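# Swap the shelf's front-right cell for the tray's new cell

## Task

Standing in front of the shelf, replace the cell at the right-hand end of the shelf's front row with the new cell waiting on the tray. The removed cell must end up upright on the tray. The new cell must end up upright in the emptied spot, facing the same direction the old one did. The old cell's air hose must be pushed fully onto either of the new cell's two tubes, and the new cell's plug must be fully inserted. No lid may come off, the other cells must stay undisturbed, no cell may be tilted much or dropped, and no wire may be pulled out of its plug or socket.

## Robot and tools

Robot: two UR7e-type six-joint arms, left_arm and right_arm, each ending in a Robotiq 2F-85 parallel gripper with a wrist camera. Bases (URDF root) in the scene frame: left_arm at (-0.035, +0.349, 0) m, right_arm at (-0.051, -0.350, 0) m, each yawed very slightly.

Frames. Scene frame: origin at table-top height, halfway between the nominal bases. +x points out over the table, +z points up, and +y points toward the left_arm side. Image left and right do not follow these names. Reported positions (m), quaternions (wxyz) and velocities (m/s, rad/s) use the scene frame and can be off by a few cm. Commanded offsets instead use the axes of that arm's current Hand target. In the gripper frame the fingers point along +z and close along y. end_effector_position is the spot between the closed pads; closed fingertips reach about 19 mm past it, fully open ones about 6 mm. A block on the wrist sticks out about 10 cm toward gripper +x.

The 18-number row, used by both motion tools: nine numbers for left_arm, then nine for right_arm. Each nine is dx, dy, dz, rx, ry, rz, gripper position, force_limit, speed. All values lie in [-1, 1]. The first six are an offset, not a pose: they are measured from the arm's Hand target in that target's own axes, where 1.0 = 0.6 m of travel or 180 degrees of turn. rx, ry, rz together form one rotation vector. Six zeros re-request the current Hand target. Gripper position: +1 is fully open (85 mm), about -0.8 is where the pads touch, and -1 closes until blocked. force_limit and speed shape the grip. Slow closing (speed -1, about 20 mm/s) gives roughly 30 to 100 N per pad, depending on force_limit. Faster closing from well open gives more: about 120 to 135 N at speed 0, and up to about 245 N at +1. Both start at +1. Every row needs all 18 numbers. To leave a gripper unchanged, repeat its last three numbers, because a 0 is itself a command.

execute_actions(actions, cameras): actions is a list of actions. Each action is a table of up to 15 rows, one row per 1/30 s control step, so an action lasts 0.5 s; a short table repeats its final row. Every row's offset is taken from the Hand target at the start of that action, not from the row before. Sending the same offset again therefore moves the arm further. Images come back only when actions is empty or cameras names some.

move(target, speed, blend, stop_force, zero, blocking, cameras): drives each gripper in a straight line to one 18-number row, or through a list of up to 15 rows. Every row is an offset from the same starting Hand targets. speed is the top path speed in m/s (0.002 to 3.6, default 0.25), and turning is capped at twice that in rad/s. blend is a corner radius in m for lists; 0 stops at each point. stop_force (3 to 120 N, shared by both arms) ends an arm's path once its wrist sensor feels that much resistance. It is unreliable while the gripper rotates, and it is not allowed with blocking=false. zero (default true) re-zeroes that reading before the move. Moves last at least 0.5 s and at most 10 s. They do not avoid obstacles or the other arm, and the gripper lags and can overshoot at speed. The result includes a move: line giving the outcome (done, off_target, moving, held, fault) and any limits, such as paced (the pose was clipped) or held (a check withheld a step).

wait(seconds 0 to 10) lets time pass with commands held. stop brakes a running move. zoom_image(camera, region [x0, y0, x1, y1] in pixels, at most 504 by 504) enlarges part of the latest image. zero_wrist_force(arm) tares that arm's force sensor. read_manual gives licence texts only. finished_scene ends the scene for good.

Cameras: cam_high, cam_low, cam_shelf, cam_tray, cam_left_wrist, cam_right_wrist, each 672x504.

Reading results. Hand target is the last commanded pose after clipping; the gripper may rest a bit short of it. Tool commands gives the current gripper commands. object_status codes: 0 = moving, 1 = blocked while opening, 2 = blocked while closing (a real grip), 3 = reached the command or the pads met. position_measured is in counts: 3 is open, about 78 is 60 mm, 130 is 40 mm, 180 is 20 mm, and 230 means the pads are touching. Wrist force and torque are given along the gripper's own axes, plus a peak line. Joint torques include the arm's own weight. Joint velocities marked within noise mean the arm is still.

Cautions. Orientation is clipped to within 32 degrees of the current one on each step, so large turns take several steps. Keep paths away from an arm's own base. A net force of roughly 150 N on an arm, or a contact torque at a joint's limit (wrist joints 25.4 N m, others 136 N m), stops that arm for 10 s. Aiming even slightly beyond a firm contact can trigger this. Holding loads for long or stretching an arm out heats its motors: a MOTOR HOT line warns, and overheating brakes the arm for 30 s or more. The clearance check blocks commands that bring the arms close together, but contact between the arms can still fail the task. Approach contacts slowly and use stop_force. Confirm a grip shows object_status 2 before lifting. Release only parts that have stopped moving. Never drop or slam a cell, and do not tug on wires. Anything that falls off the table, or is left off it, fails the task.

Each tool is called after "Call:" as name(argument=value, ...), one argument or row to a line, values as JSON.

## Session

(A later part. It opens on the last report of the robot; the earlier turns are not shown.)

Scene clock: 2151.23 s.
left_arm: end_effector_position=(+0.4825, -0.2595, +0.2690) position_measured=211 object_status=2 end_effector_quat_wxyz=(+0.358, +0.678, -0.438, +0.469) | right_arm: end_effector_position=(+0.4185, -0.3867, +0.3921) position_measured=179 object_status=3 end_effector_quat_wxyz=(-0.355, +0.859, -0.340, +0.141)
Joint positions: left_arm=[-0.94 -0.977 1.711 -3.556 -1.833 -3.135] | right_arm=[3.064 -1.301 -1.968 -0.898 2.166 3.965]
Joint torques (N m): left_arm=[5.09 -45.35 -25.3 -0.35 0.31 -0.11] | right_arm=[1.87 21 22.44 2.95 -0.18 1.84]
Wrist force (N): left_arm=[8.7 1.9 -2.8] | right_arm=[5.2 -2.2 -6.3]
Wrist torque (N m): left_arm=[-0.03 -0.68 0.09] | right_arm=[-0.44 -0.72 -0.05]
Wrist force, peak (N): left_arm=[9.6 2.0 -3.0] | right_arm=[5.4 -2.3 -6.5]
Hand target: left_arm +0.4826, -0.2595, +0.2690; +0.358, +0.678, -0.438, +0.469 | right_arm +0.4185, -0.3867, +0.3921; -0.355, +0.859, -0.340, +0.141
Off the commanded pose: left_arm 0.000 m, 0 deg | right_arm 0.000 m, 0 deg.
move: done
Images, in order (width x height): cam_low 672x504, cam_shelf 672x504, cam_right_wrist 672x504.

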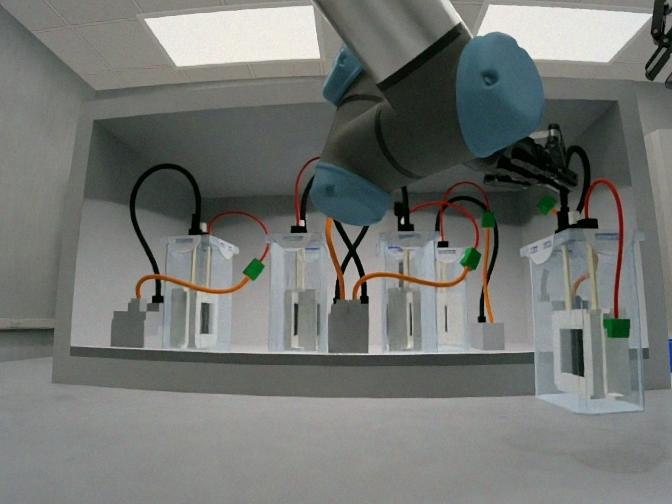

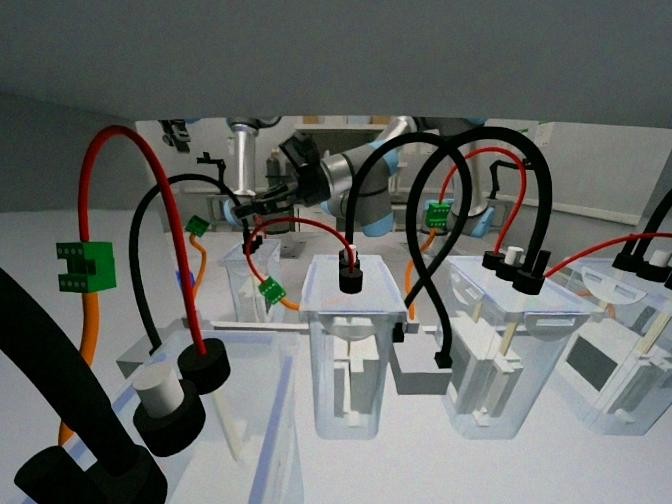

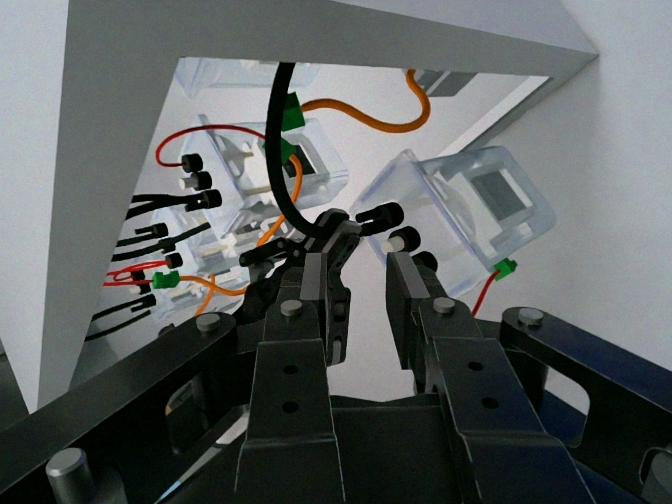

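Call:
move(
  target=[-0.0079,-0.0006,0.0025,0,0,0,-1,-0.3,-0.8,0,0,0,0,0,0,-0.4,-0.3,-0.8],
  speed=0.015,
  stop_force=14,
  cameras=["cam_low","cam_shelf","cam_right_wrist"],
)

Call:
zoom_image(
  camera="cam_low",
  region=[540, 170, 590, 230],
)

Call:
zoom_image(
  camera="cam_right_wrist",
  region=[320, 195, 400, 265],
)

Scene clock: 2159.83 s.
left_arm: end_effector_position=(+0.4825, -0.2595, +0.2640) position_measured=211 object_status=2 end_effector_quat_wxyz=(+0.358, +0.678, -0.438, +0.469) | right_arm: end_effector_position=(+0.4185, -0.3867, +0.3921) position_measured=179 object_status=3 end_effector_quat_wxyz=(-0.355, +0.859, -0.340, +0.141)
Joint positions: left_arm=[-0.94 -0.969 1.714 -3.567 -1.833 -3.135] | right_arm=[3.064 -1.301 -1.968 -0.898 2.166 3.965]
Joint torques (N m): left_arm=[2.21 -39.14 -5.81 2.02 0.07 0.09] | right_arm=[1.09 20.49 22.86 2.91 -0.19 1.93]
Wrist force (N): left_arm=[18.5 2.5 -4.6] | right_arm=[5.2 -2.4 -6.4]
Wrist torque (N m): left_arm=[-0.04 -0.91 0.07] | right_arm=[-0.47 -0.72 -0.05]
Wrist force, peak (N): left_arm=[18.5 2.6 -4.6] | right_arm=[5.3 -2.3 -6.7]
Hand target: left_arm +0.4825, -0.2595, +0.2640; +0.358, +0.678, -0.438, +0.469 | right_arm +0.4185, -0.3867, +0.3921; -0.355, +0.859, -0.340, +0.141
Off the commanded pose: left_arm 0.000 m, 0 deg | right_arm 0.000 m, 0 deg.
move: done
Images, in order (width x height): cam_low 672x504, cam_shelf 672x504, cam_right_wrist 672x504.

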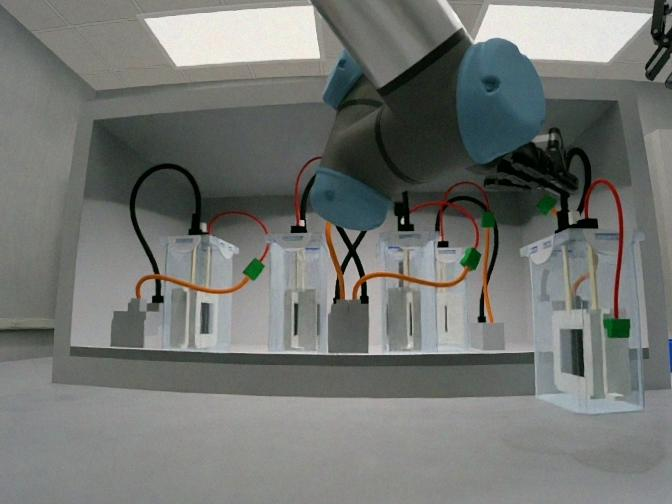

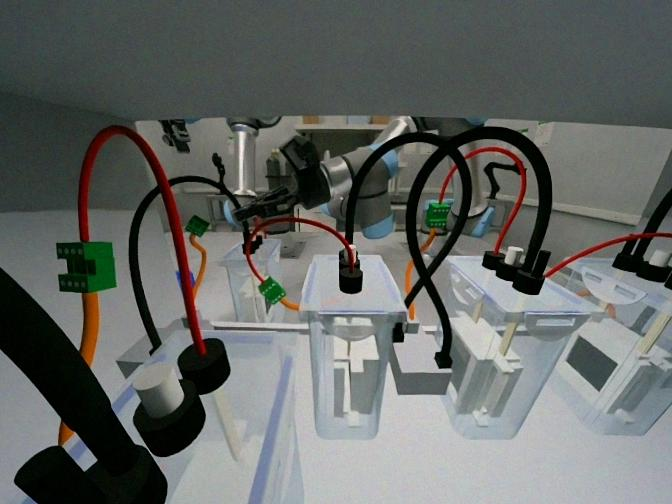

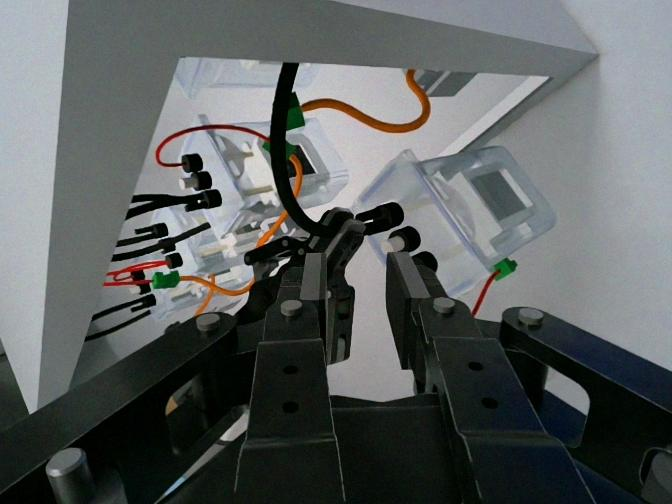

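Scaled by 8.400 from the camera's 672x504 image, which has a finer 960x720 frame.

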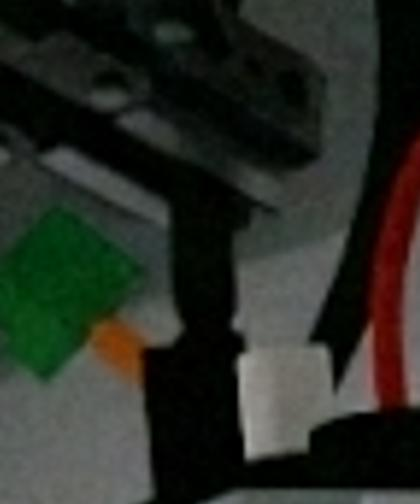

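Scaled by 6.300 from the camera's 672x504 image, which has a finer 960x720 frame.

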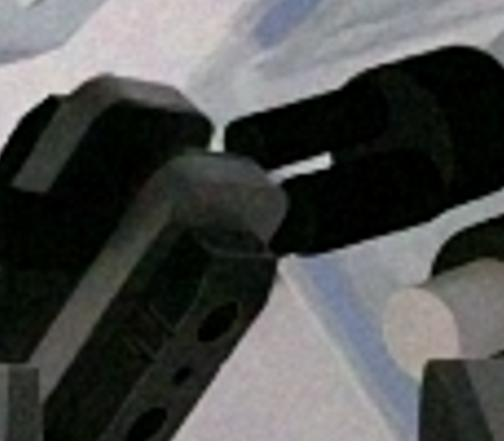

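Call:
move(
  target=[-0.0047,-0.0004,0.0015,0,0,0,-1,-0.3,-0.8,0,0,0,0,0,0,-0.4,-0.3,-0.8],
  speed=0.015,
  stop_force=14,
  cameras=["cam_low","cam_shelf","cam_right_wrist"],
)

Call:
zoom_image(
  camera="cam_low",
  region=[540, 170, 590, 230],
)

Call:
zoom_image(
  camera="cam_right_wrist",
  region=[320, 195, 400, 265],
)

Scene clock: 2164.73 s.
left_arm: end_effector_position=(+0.4825, -0.2595, +0.2611) position_measured=211 object_status=2 end_effector_quat_wxyz=(+0.358, +0.678, -0.438, +0.469) | right_arm: end_effector_position=(+0.4185, -0.3867, +0.3921) position_measured=179 object_status=3 end_effector_quat_wxyz=(-0.355, +0.859, -0.340, +0.141)
Joint positions: left_arm=[-0.94 -0.965 1.715 -3.573 -1.833 -3.135] | right_arm=[3.064 -1.301 -1.968 -0.898 2.166 3.965]
Joint torques (N m): left_arm=[-6.38 -27.07 0.04 4.41 0.98 -1.02] | right_arm=[-0.17 19.17 24.32 2.87 -0.12 1.91]
Wrist force (N): left_arm=[33.8 2.8 -3.7] | right_arm=[5.1 -2.3 -6.4]
Wrist torque (N m): left_arm=[-0.01 -1.18 0.07] | right_arm=[-0.44 -0.70 -0.05]
Wrist force, peak (N): left_arm=[33.9 2.7 -3.8] | right_arm=[5.3 -2.5 -6.5]
Hand target: left_arm +0.4825, -0.2595, +0.2611; +0.358, +0.678, -0.438, +0.469 | right_arm +0.4185, -0.3867, +0.3921; -0.355, +0.859, -0.340, +0.141
Off the commanded pose: left_arm 0.000 m, 0 deg | right_arm 0.000 m, 0 deg.
move: contact (left_arm)
Images, in order (width x height): cam_low 672x504, cam_shelf 672x504, cam_right_wrist 672x504.

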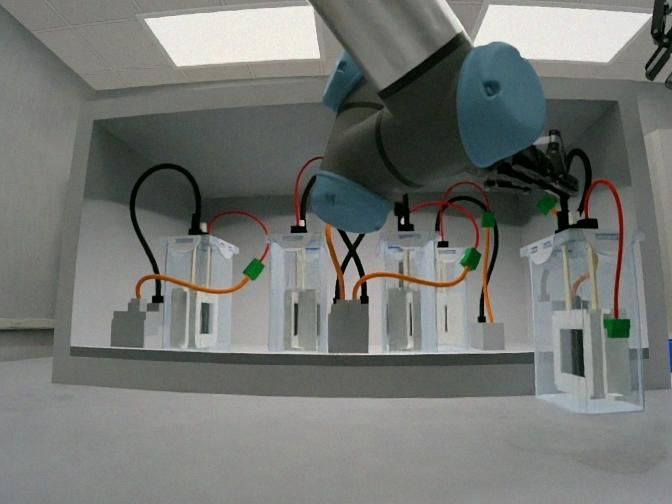

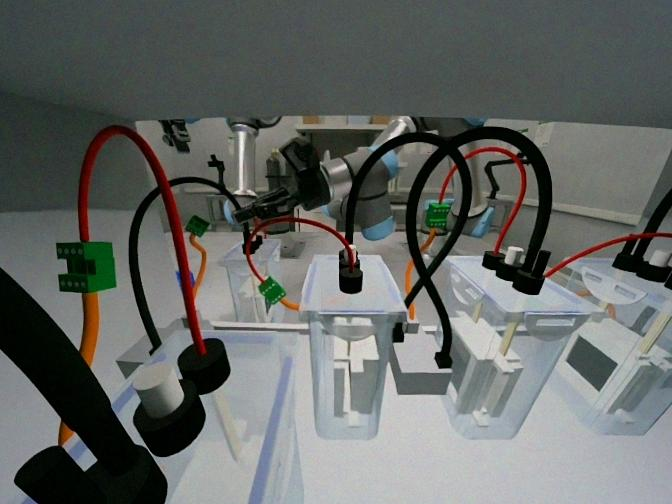

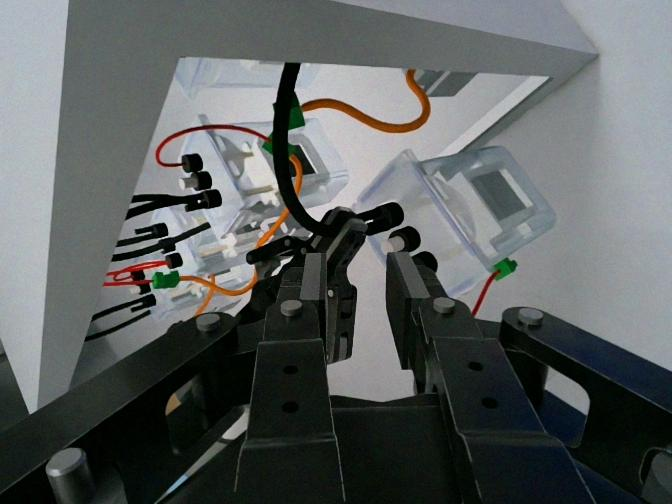

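Scaled by 8.400 from the camera's 672x504 image, which has a finer 960x720 frame.

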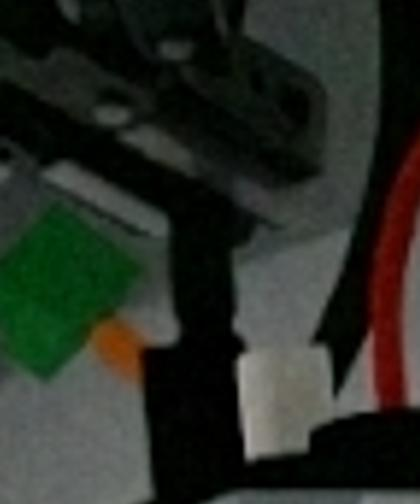

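Scaled by 6.300 from the camera's 672x504 image, which has a finer 960x720 frame.

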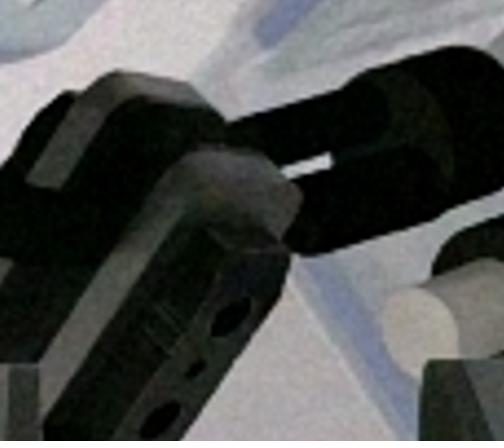

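Call:
move(
  target=[0.0079,0.0006,-0.0025,0,0,0,-1,-0.3,-0.8,0,0,0,0,0,0,-0.4,-0.3,-0.8],
  speed=0.015,
  cameras=["cam_low","cam_right_wrist"],
)

Call:
zoom_image(
  camera="cam_low",
  region=[540, 170, 590, 230],
)

Call:
zoom_image(
  camera="cam_right_wrist",
  region=[320, 195, 400, 265],
)

Scene clock: 2169.30 s.
left_arm: end_effector_position=(+0.4826, -0.2595, +0.2661) position_measured=211 object_status=2 end_effector_quat_wxyz=(+0.358, +0.678, -0.438, +0.469) | right_arm: end_effector_position=(+0.4185, -0.3867, +0.3921) position_measured=179 object_status=3 end_effector_quat_wxyz=(-0.355, +0.859, -0.340, +0.141)
Joint positions: left_arm=[-0.94 -0.973 1.712 -3.562 -1.833 -3.135] | right_arm=[3.064 -1.301 -1.968 -0.898 2.166 3.965]
Joint torques (N m): left_arm=[-3.18 -41.86 -27.69 -4.38 0.55 -0.95] | right_arm=[-0.77 18.15 25.82 2.75 -0.2 2.01]
Wrist force (N): left_arm=[1.6 0.0 -0.2] | right_arm=[5.0 -2.4 -6.5]
Wrist torque (N m): left_arm=[-0.03 -0.51 0.13] | right_arm=[-0.47 -0.70 -0.05]
Wrist force, peak (N): left_arm=[33.9 2.6 -3.9] | right_arm=[5.3 -2.3 -6.8]
Hand target: left_arm +0.4826, -0.2595, +0.2661; +0.358, +0.678, -0.438, +0.469 | right_arm +0.4185, -0.3867, +0.3921; -0.355, +0.859, -0.340, +0.141
Off the commanded pose: left_arm 0.000 m, 0 deg | right_arm 0.000 m, 0 deg.
move: done
Images, in order (width x height): cam_low 672x504, cam_right_wrist 672x504.

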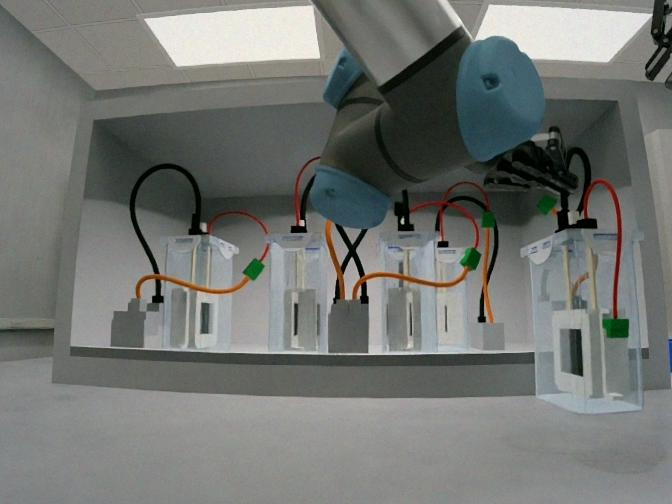

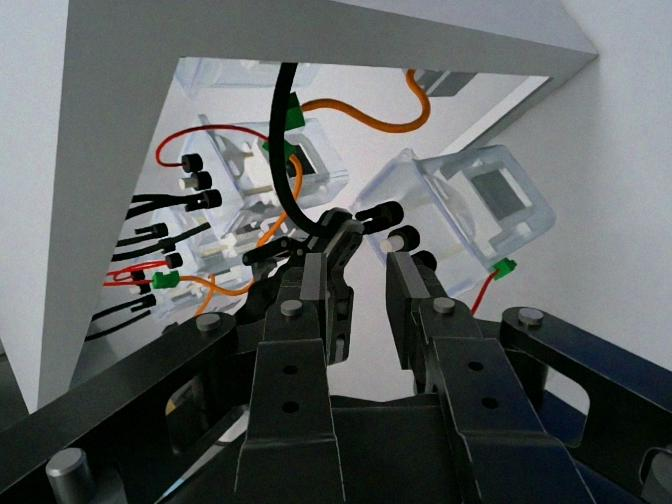

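Scaled by 8.400 from the camera's 672x504 image, which has a finer 960x720 frame.

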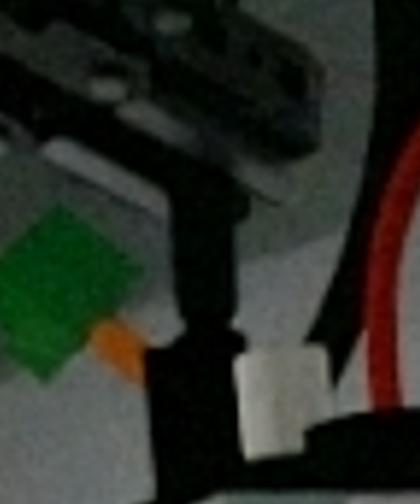

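Scaled by 6.300 from the camera's 672x504 image, which has a finer 960x720 frame.

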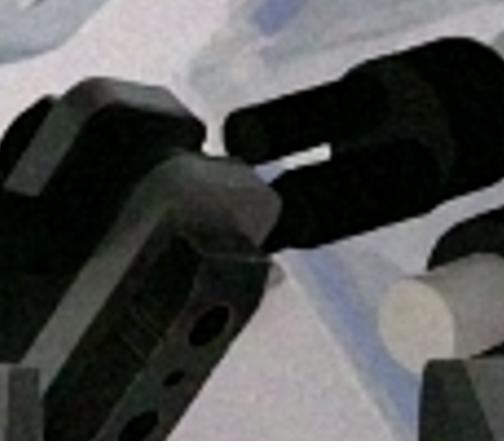

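Call:
move(
  target=[-0.0013,-0.0001,0.0004,0,0,0,-1,-0.3,-0.8,0,0,0,0,0,0,-0.4,-0.3,-0.8],
  speed=0.015,
  cameras=["cam_low","cam_right_wrist"],
)

Call:
zoom_image(
  camera="cam_low",
  region=[540, 170, 590, 230],
)

Scene clock: 2177.77 s.
left_arm: end_effector_position=(+0.4826, -0.2595, +0.2653) position_measured=211 object_status=2 end_effector_quat_wxyz=(+0.358, +0.678, -0.438, +0.469) | right_arm: end_effector_position=(+0.4185, -0.3867, +0.3921) position_measured=179 object_status=3 end_effector_quat_wxyz=(-0.355, +0.859, -0.340, +0.141)
Joint positions: left_arm=[-0.94 -0.971 1.713 -3.564 -1.833 -3.135] | right_arm=[3.064 -1.301 -1.968 -0.898 2.166 3.965]
Joint torques (N m): left_arm=[7.89 -33.23 -9.16 -2.72 -1.41 0.63] | right_arm=[-2.58 17.45 27.25 2.93 -0.07 1.85]
Wrist force (N): left_arm=[6.5 0.5 -0.9] | right_arm=[5.2 -2.1 -6.3]
Wrist torque (N m): left_arm=[0.00 -0.60 0.12] | right_arm=[-0.42 -0.72 -0.05]
Wrist force, peak (N): left_arm=[6.6 0.4 -0.8] | right_arm=[5.2 -2.3 -6.8]
Hand target: left_arm +0.4826, -0.2595, +0.2653; +0.358, +0.678, -0.438, +0.469 | right_arm +0.4185, -0.3867, +0.3921; -0.355, +0.859, -0.340, +0.141
Off the commanded pose: left_arm 0.000 m, 0 deg | right_arm 0.000 m, 0 deg.
move: done
Images, in order (width x height): cam_low 672x504, cam_right_wrist 672x504.

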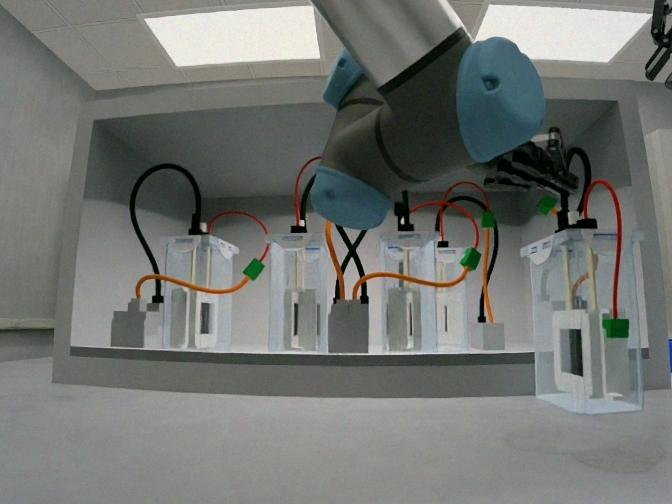

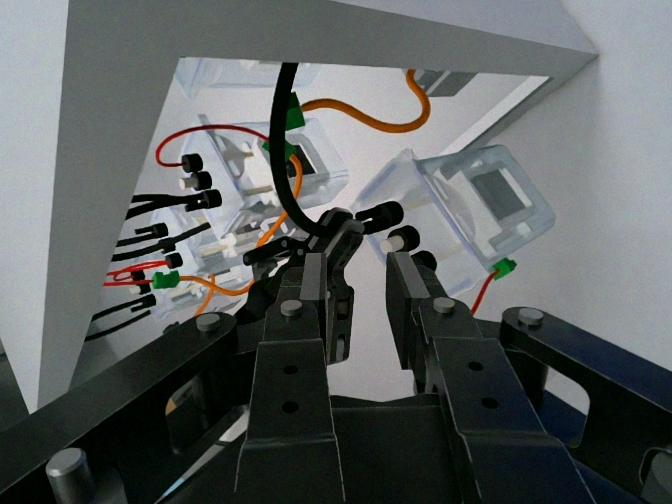

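Scaled by 8.400 from the camera's 672x504 image, which has a finer 960x720 frame.

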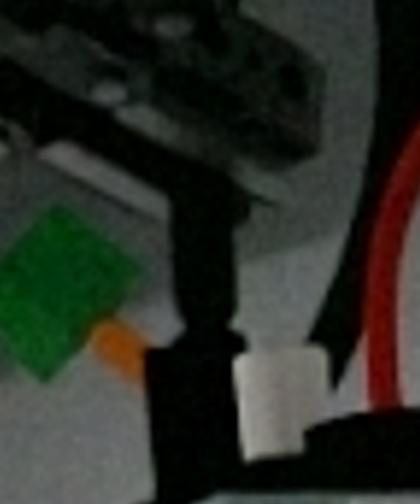

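Call:
execute_actions(
  actions=[
    [[0,0,0,0,0,0,-0.4,-0.3,-1,0,0,0,0,0,0,-0.4,-0.3,-0.8]],
  ],
  cameras=["cam_low","cam_right_wrist","cam_shelf"],
)

Call:
zoom_image(
  camera="cam_low",
  region=[540, 170, 590, 230],
)

Call:
zoom_image(
  camera="cam_right_wrist",
  region=[320, 195, 400, 265],
)

Scene clock: 2183.93 s.
left_arm: end_effector_position=(+0.4826, -0.2595, +0.2653) position_measured=179 object_status=0 end_effector_quat_wxyz=(+0.358, +0.678, -0.438, +0.469) | right_arm: end_effector_position=(+0.4185, -0.3867, +0.3921) position_measured=179 object_status=3 end_effector_quat_wxyz=(-0.355, +0.859, -0.340, +0.141)
Joint positions: left_arm=[-0.94 -0.971 1.713 -3.564 -1.833 -3.135] | right_arm=[3.064 -1.301 -1.968 -0.898 2.166 3.965]
Joint torques (N m): left_arm=[7.8 -37.67 -17.82 -4.44 -1.42 0.33] | right_arm=[-3.7 17.02 28.58 2.77 -0.34 1.74]
Wrist force (N): left_arm=[3.3 0.2 1.4] | right_arm=[5.2 -2.4 -6.5]
Wrist torque (N m): left_arm=[-0.04 -0.49 0.12] | right_arm=[-0.46 -0.72 -0.05]
Wrist force, peak (N): left_arm=[6.9 0.2 -1.1] | right_arm=[5.2 -2.4 -6.6]
Hand target: left_arm +0.4826, -0.2595, +0.2653; +0.358, +0.678, -0.438, +0.469 | right_arm +0.4185, -0.3867, +0.3921; -0.355, +0.859, -0.340, +0.141
Off the commanded pose: left_arm 0.000 m, 0 deg | right_arm 0.000 m, 0 deg.
Step readings (end_effector_position of left_arm | right_arm):
0: (+0.4826, -0.2595, +0.2653) | (+0.4185, -0.3867, +0.3921)
1: (+0.4826, -0.2595, +0.2653) | (+0.4185, -0.3867, +0.3921)
2: (+0.4826, -0.2595, +0.2653) | (+0.4185, -0.3867, +0.3921)
4: (+0.4826, -0.2595, +0.2653) | (+0.4185, -0.3867, +0.3921)
8: (+0.4826, -0.2595, +0.2652) | (+0.4185, -0.3867, +0.3921)
15: (+0.4826, -0.2595, +0.2653) | (+0.4185, -0.3867, +0.3921)
Images, in order (width x height): cam_low 672x504, cam_shelf 672x504, cam_right_wrist 672x504.

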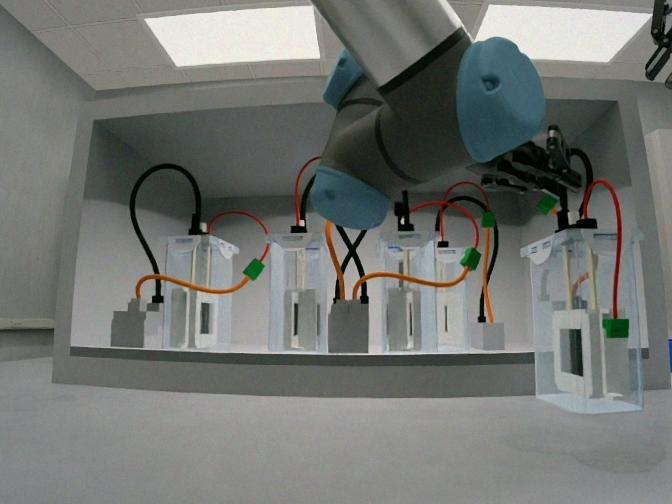

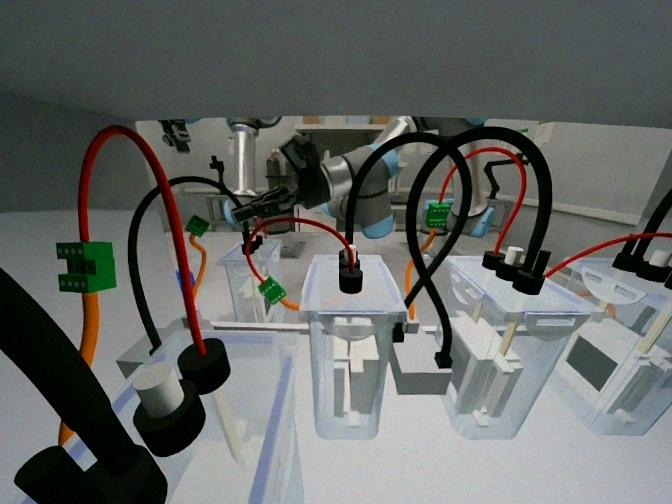

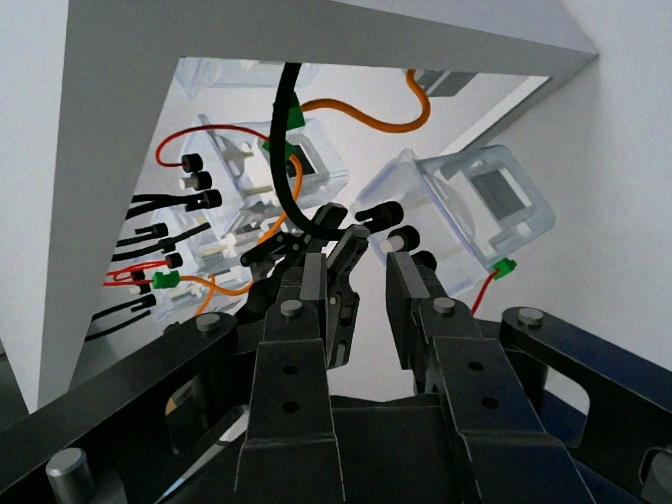

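Scaled by 8.400 from the camera's 672x504 image, which has a finer 960x720 frame.

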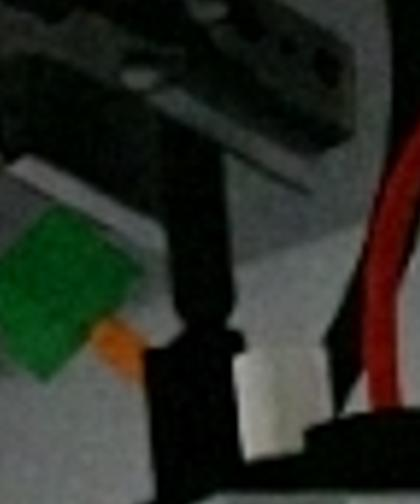

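Scaled by 6.300 from the camera's 672x504 image, which has a finer 960x720 frame.

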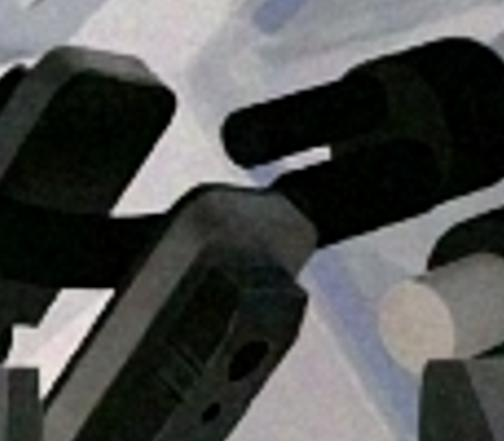

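Call:
move(
  target=[0,0,-0.2,0,0,0,-0.4,-0.3,-1,0,0,0,0,0,0,-0.4,-0.3,-0.8],
  speed=0.06,
  cameras=["cam_low","cam_right_wrist","cam_shelf","cam_left_wrist"],
)

Call:
zoom_image(
  camera="cam_low",
  region=[540, 140, 600, 230],
)

Call:
zoom_image(
  camera="cam_right_wrist",
  region=[320, 195, 420, 275],
)

Scene clock: 2189.77 s.
left_arm: end_effector_position=(+0.4439, -0.1518, +0.3016) position_measured=179 object_status=3 end_effector_quat_wxyz=(+0.358, +0.678, -0.438, +0.469) | right_arm: end_effector_position=(+0.4185, -0.3867, +0.3921) position_measured=179 object_status=3 end_effector_quat_wxyz=(-0.355, +0.859, -0.340, +0.141)
Joint positions: left_arm=[-0.872 -1.212 1.99 -3.594 -1.898 -3.112] | right_arm=[3.064 -1.301 -1.968 -0.898 2.166 3.965]
Joint torques (N m): left_arm=[-10.19 -24.74 -24.1 -1.98 1.85 -0.97] | right_arm=[-4.67 16.03 28.94 2.99 -0.17 1.95]
Wrist force (N): left_arm=[3.0 0.5 1.5] | right_arm=[5.2 -2.4 -6.2]
Wrist torque (N m): left_arm=[0.01 -0.47 -0.10] | right_arm=[-0.47 -0.71 -0.05]
Wrist force, peak (N): left_arm=[3.3 0.5 2.5] | right_arm=[5.4 -2.4 -6.7]
Hand target: left_arm +0.4439, -0.1518, +0.3017; +0.358, +0.678, -0.438, +0.469 | right_arm +0.4185, -0.3867, +0.3921; -0.355, +0.859, -0.340, +0.141
Off the commanded pose: left_arm 0.000 m, 0 deg | right_arm 0.000 m, 0 deg.
move: done
Images, in order (width x height): cam_low 672x504, cam_shelf 672x504, cam_left_wrist 672x504, cam_right_wrist 672x504.

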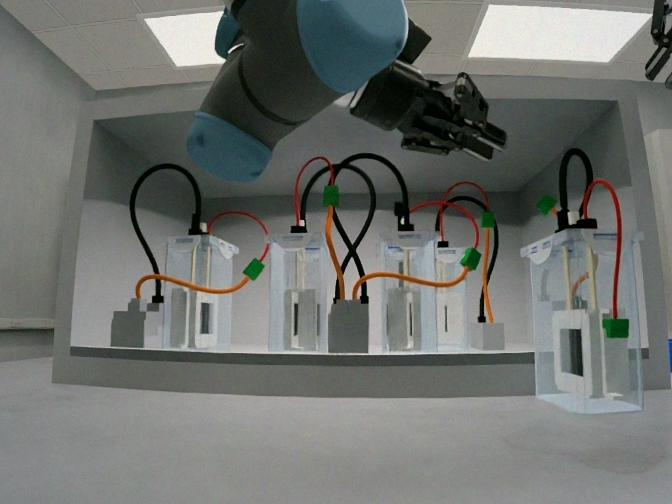

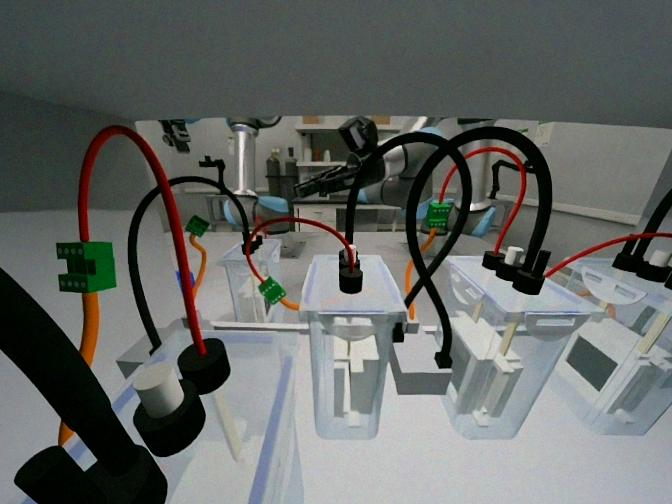

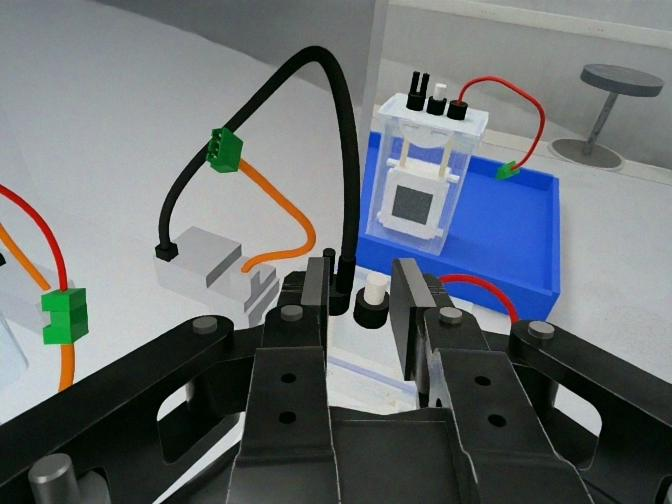

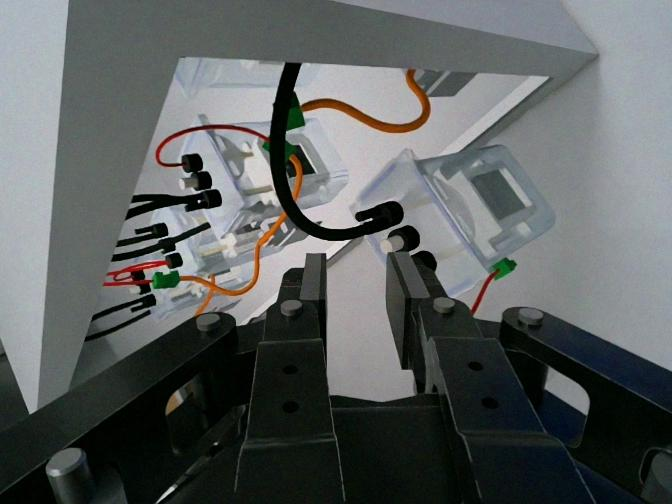

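Scaled by 5.600 from the camera's 672x504 image, which has a finer 960x720 frame.

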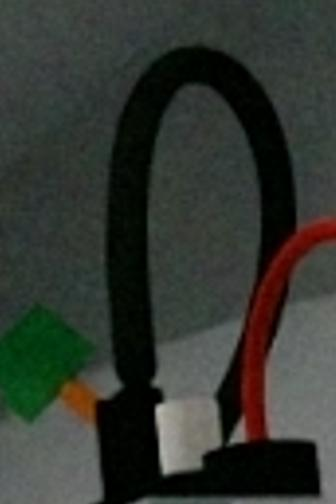

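Scaled by 5.040 from the camera's 672x504 image, which has a finer 960x720 frame.

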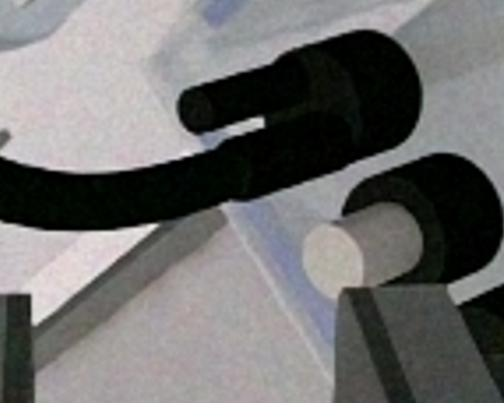

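Call:
move(
  target=[
    [0,0,-0.15,0,0,0,-0.4,-0.3,-1,-0.16,0.0283,0,-0.067,0.067,-0.15,-0.4,-0.3,-0.8],
    [0,0,-0.25,0,0,0,-0.4,-0.3,-1,-0.242,0.096,0.1917,-0.1338,0.1338,-0.3014,-0.4,-0.3,-0.8],
  ],
  speed=0.12,
  blend=[0.03,0],
  cameras=["cam_high","cam_low","cam_right_wrist","cam_left_wrist"],
)

Scene clock: 2218.33 s.
left_arm: end_effector_position=(+0.3956, -0.0172, +0.3471) position_measured=179 object_status=3 end_effector_quat_wxyz=(+0.358, +0.678, -0.438, +0.469) | right_arm: end_effector_position=(+0.3403, -0.2579, +0.2698) position_measured=179 object_status=3 end_effector_quat_wxyz=(+0.001, +0.924, -0.001, +0.383)
Joint positions: left_arm=[-0.729 -1.53 2.241 -3.508 -2.033 -3.061] | right_arm=[4.2 -0.826 -2.491 -0.927 0.915 4.018]
Joint torques (N m): left_arm=[-9.16 -12.43 -27.22 -4.21 1.62 -1.1] | right_arm=[4.92 6.4 37.76 3.97 -1.92 -1.88]
Wrist force (N): left_arm=[3.0 0.6 1.5] | right_arm=[3.1 -4.8 -4.8]
Wrist torque (N m): left_arm=[0.04 -0.46 -0.10] | right_arm=[-0.73 -0.53 0.02]
Wrist force, peak (N): left_arm=[3.2 0.2 2.0] | right_arm=[6.0 -2.2 -6.3]
Hand target: left_arm +0.3956, -0.0173, +0.3471; +0.358, +0.678, -0.438, +0.469 | right_arm +0.3403, -0.2578, +0.2699; +0.001, +0.924, -0.001, +0.383
Off the commanded pose: left_arm 0.000 m, 0 deg | right_arm 0.000 m, 0 deg.
move: done
Images, in order (width x height): cam_high 672x504, cam_low 672x504, cam_left_wrist 672x504, cam_right_wrist 672x504.

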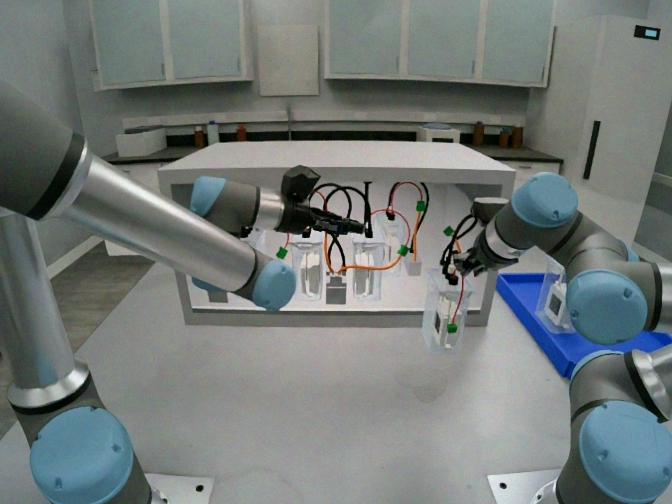

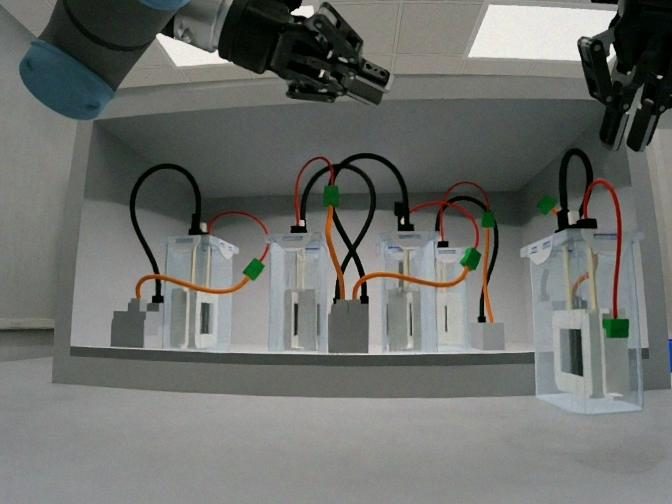

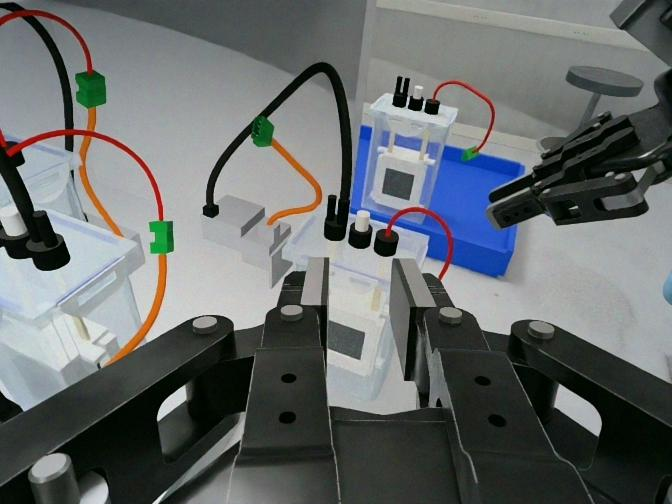

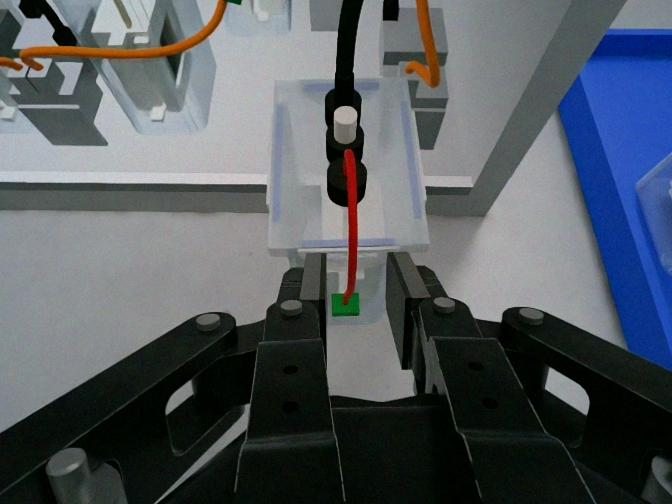

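Call:
zoom_image(
  camera="cam_right_wrist",
  region=[250, 60, 450, 270],
)

Call:
zoom_image(
  camera="cam_right_wrist",
  region=[260, 220, 440, 350],
)

Scaled by 2.400 from the camera's 672x504 image, which has a finer 960x720 frame.

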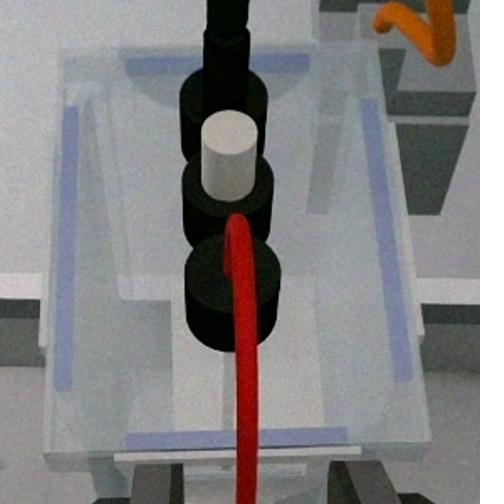

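Scaled by 2.800 from the camera's 672x504 image, which has a finer 960x720 frame.

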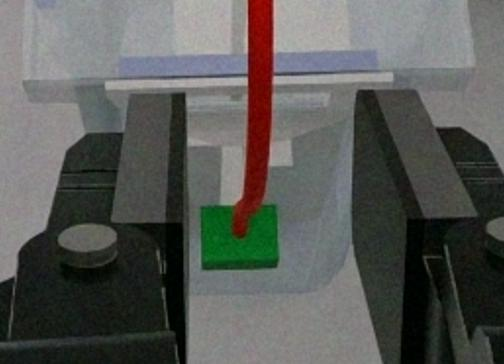

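Call:
move(
  target=[
    [0,0,0,0,0,0,-0.4,-0.3,-1,0,0,0,0,0,0,1,0.8,-0.8],
    [0,0,0,0,0,0,-0.4,-0.3,-1,-0.1005,-0.0038,0.1587,0.0086,0,-0.0086,1,0.8,-0.8],
  ],
  speed=0.08,
  cameras=["cam_high","cam_low","cam_right_wrist","cam_left_wrist"],
)

Scene clock: 2243.80 s.
left_arm: end_effector_position=(+0.3956, -0.0173, +0.3471) position_measured=179 object_status=3 end_effector_quat_wxyz=(+0.358, +0.678, -0.438, +0.469) | right_arm: end_effector_position=(+0.3650, -0.2559, +0.1599) position_measured=3 object_status=3 end_effector_quat_wxyz=(-0.006, +0.924, +0.017, +0.383)
Joint positions: left_arm=[-0.729 -1.53 2.241 -3.508 -2.033 -3.061] | right_arm=[4.084 -1.192 -2.705 -0.251 0.992 3.853]
Joint torques (N m): left_arm=[-9.56 -12.07 -27 -4.23 1.53 -1.06] | right_arm=[8.66 -4.22 32.4 4.65 -2.71 2.25]
Wrist force (N): left_arm=[3.0 0.7 1.4] | right_arm=[3.5 -4.2 -4.4]
Wrist torque (N m): left_arm=[0.05 -0.46 -0.09] | right_arm=[-0.64 -0.54 0.08]
Wrist force, peak (N): left_arm=[3.2 0.6 1.6] | right_arm=[4.1 -4.9 -5.9]
Hand target: left_arm +0.3956, -0.0173, +0.3471; +0.358, +0.678, -0.438, +0.469 | right_arm +0.3650, -0.2558, +0.1600; -0.006, +0.924, +0.017, +0.383
Off the commanded pose: left_arm 0.000 m, 0 deg | right_arm 0.000 m, 0 deg.
move: done
Images, in order (width x height): cam_high 672x504, cam_low 672x504, cam_left_wrist 672x504, cam_right_wrist 672x504.

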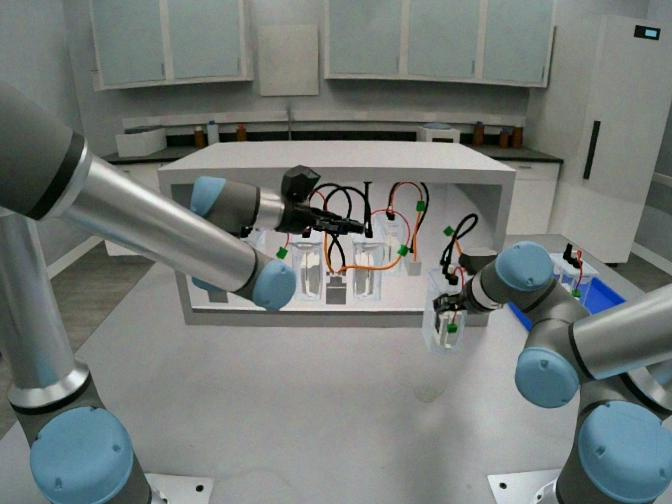

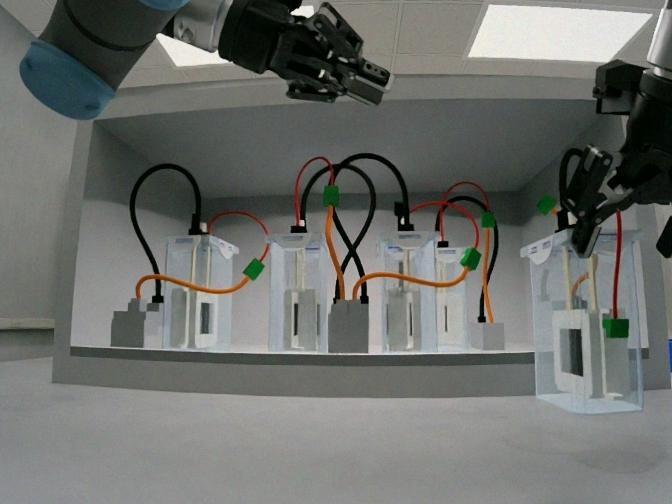

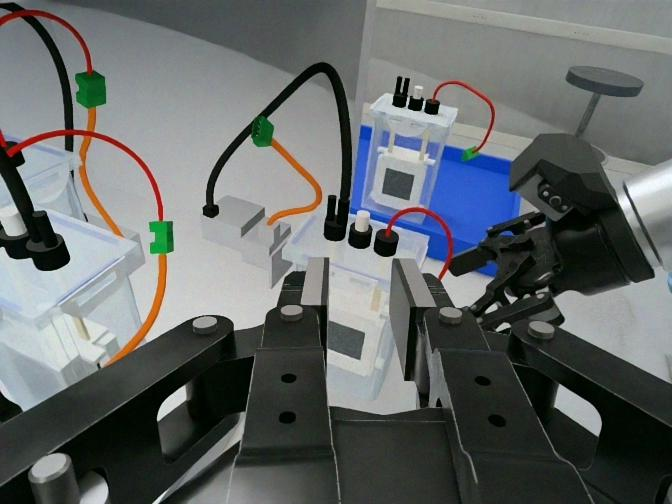

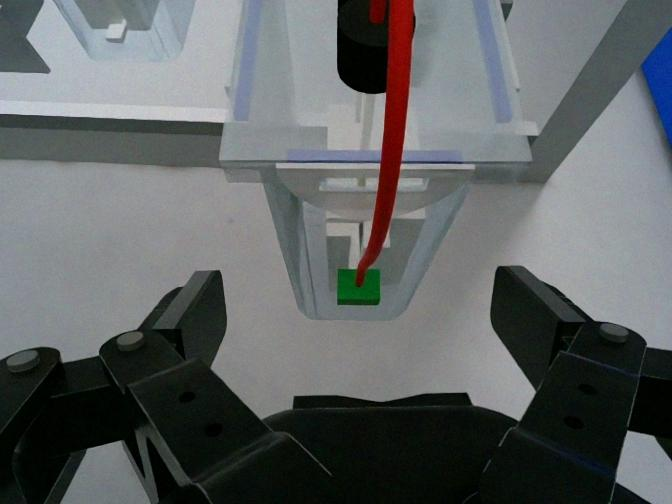

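Call:
move(
  target=[0,0,0,0,0,0,-0.4,-0.3,-1,-0.0118,0.0072,0.0943,0,0.03,0,1,0.8,-0.8],
  speed=0.05,
  stop_force=6,
  cameras=["cam_low","cam_right_wrist","cam_left_wrist"],
)

Scene clock: 2253.40 s.
left_arm: end_effector_position=(+0.3956, -0.0173, +0.3471) position_measured=179 object_status=3 end_effector_quat_wxyz=(+0.358, +0.678, -0.438, +0.469) | right_arm: end_effector_position=(+0.4001, -0.2589, +0.1150) position_measured=3 object_status=3 end_effector_quat_wxyz=(-0.007, +0.905, +0.016, +0.426)
Joint positions: left_arm=[-0.729 -1.53 2.241 -3.508 -2.033 -3.061] | right_arm=[4.008 -1.641 -2.746 0.369 0.98 3.729]
Joint torques (N m): left_arm=[-9.35 -12.44 -26.25 -4.27 1.55 -1.29] | right_arm=[8.89 3.35 21.06 5.21 0.47 2.14]
Wrist force (N): left_arm=[2.7 0.5 1.2] | right_arm=[2.9 -4.5 -4.4]
Wrist torque (N m): left_arm=[0.03 -0.42 -0.09] | right_arm=[-0.68 -0.44 0.06]
Wrist force, peak (N): left_arm=[3.1 0.5 1.7] | right_arm=[4.2 -4.1 -5.2]
Hand target: left_arm +0.3956, -0.0173, +0.3471; +0.358, +0.678, -0.438, +0.469 | right_arm +0.4001, -0.2589, +0.1150; -0.007, +0.905, +0.016, +0.426
Off the commanded pose: left_arm 0.000 m, 0 deg | right_arm 0.000 m, 0 deg.
move: done
Images, in order (width x height): cam_low 672x504, cam_left_wrist 672x504, cam_right_wrist 672x504.

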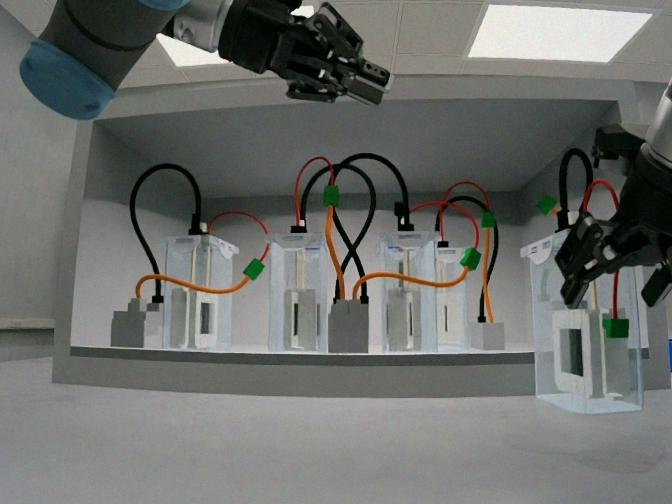

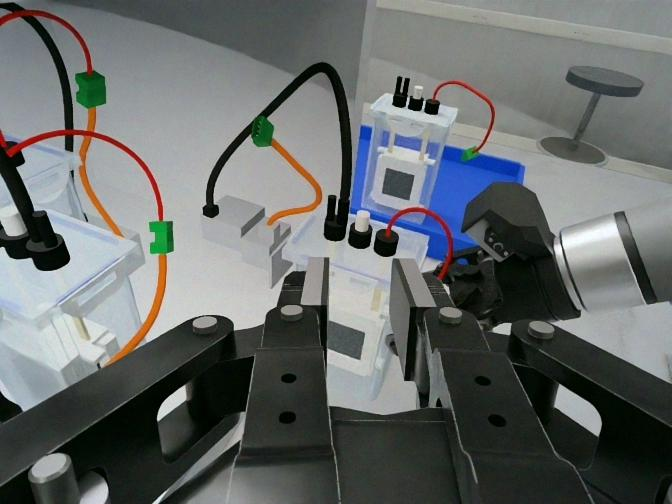

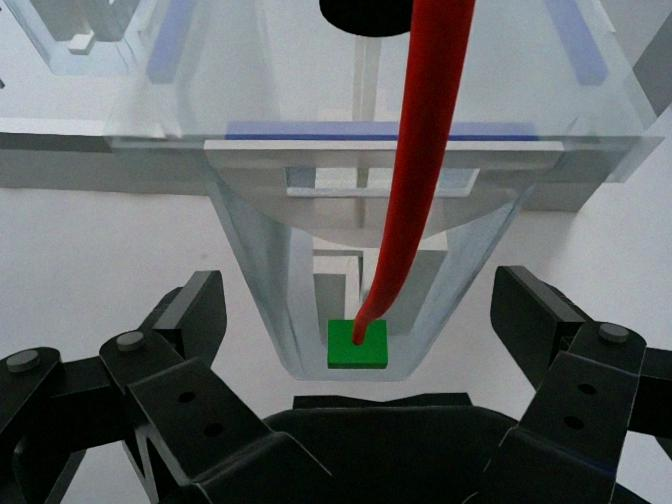

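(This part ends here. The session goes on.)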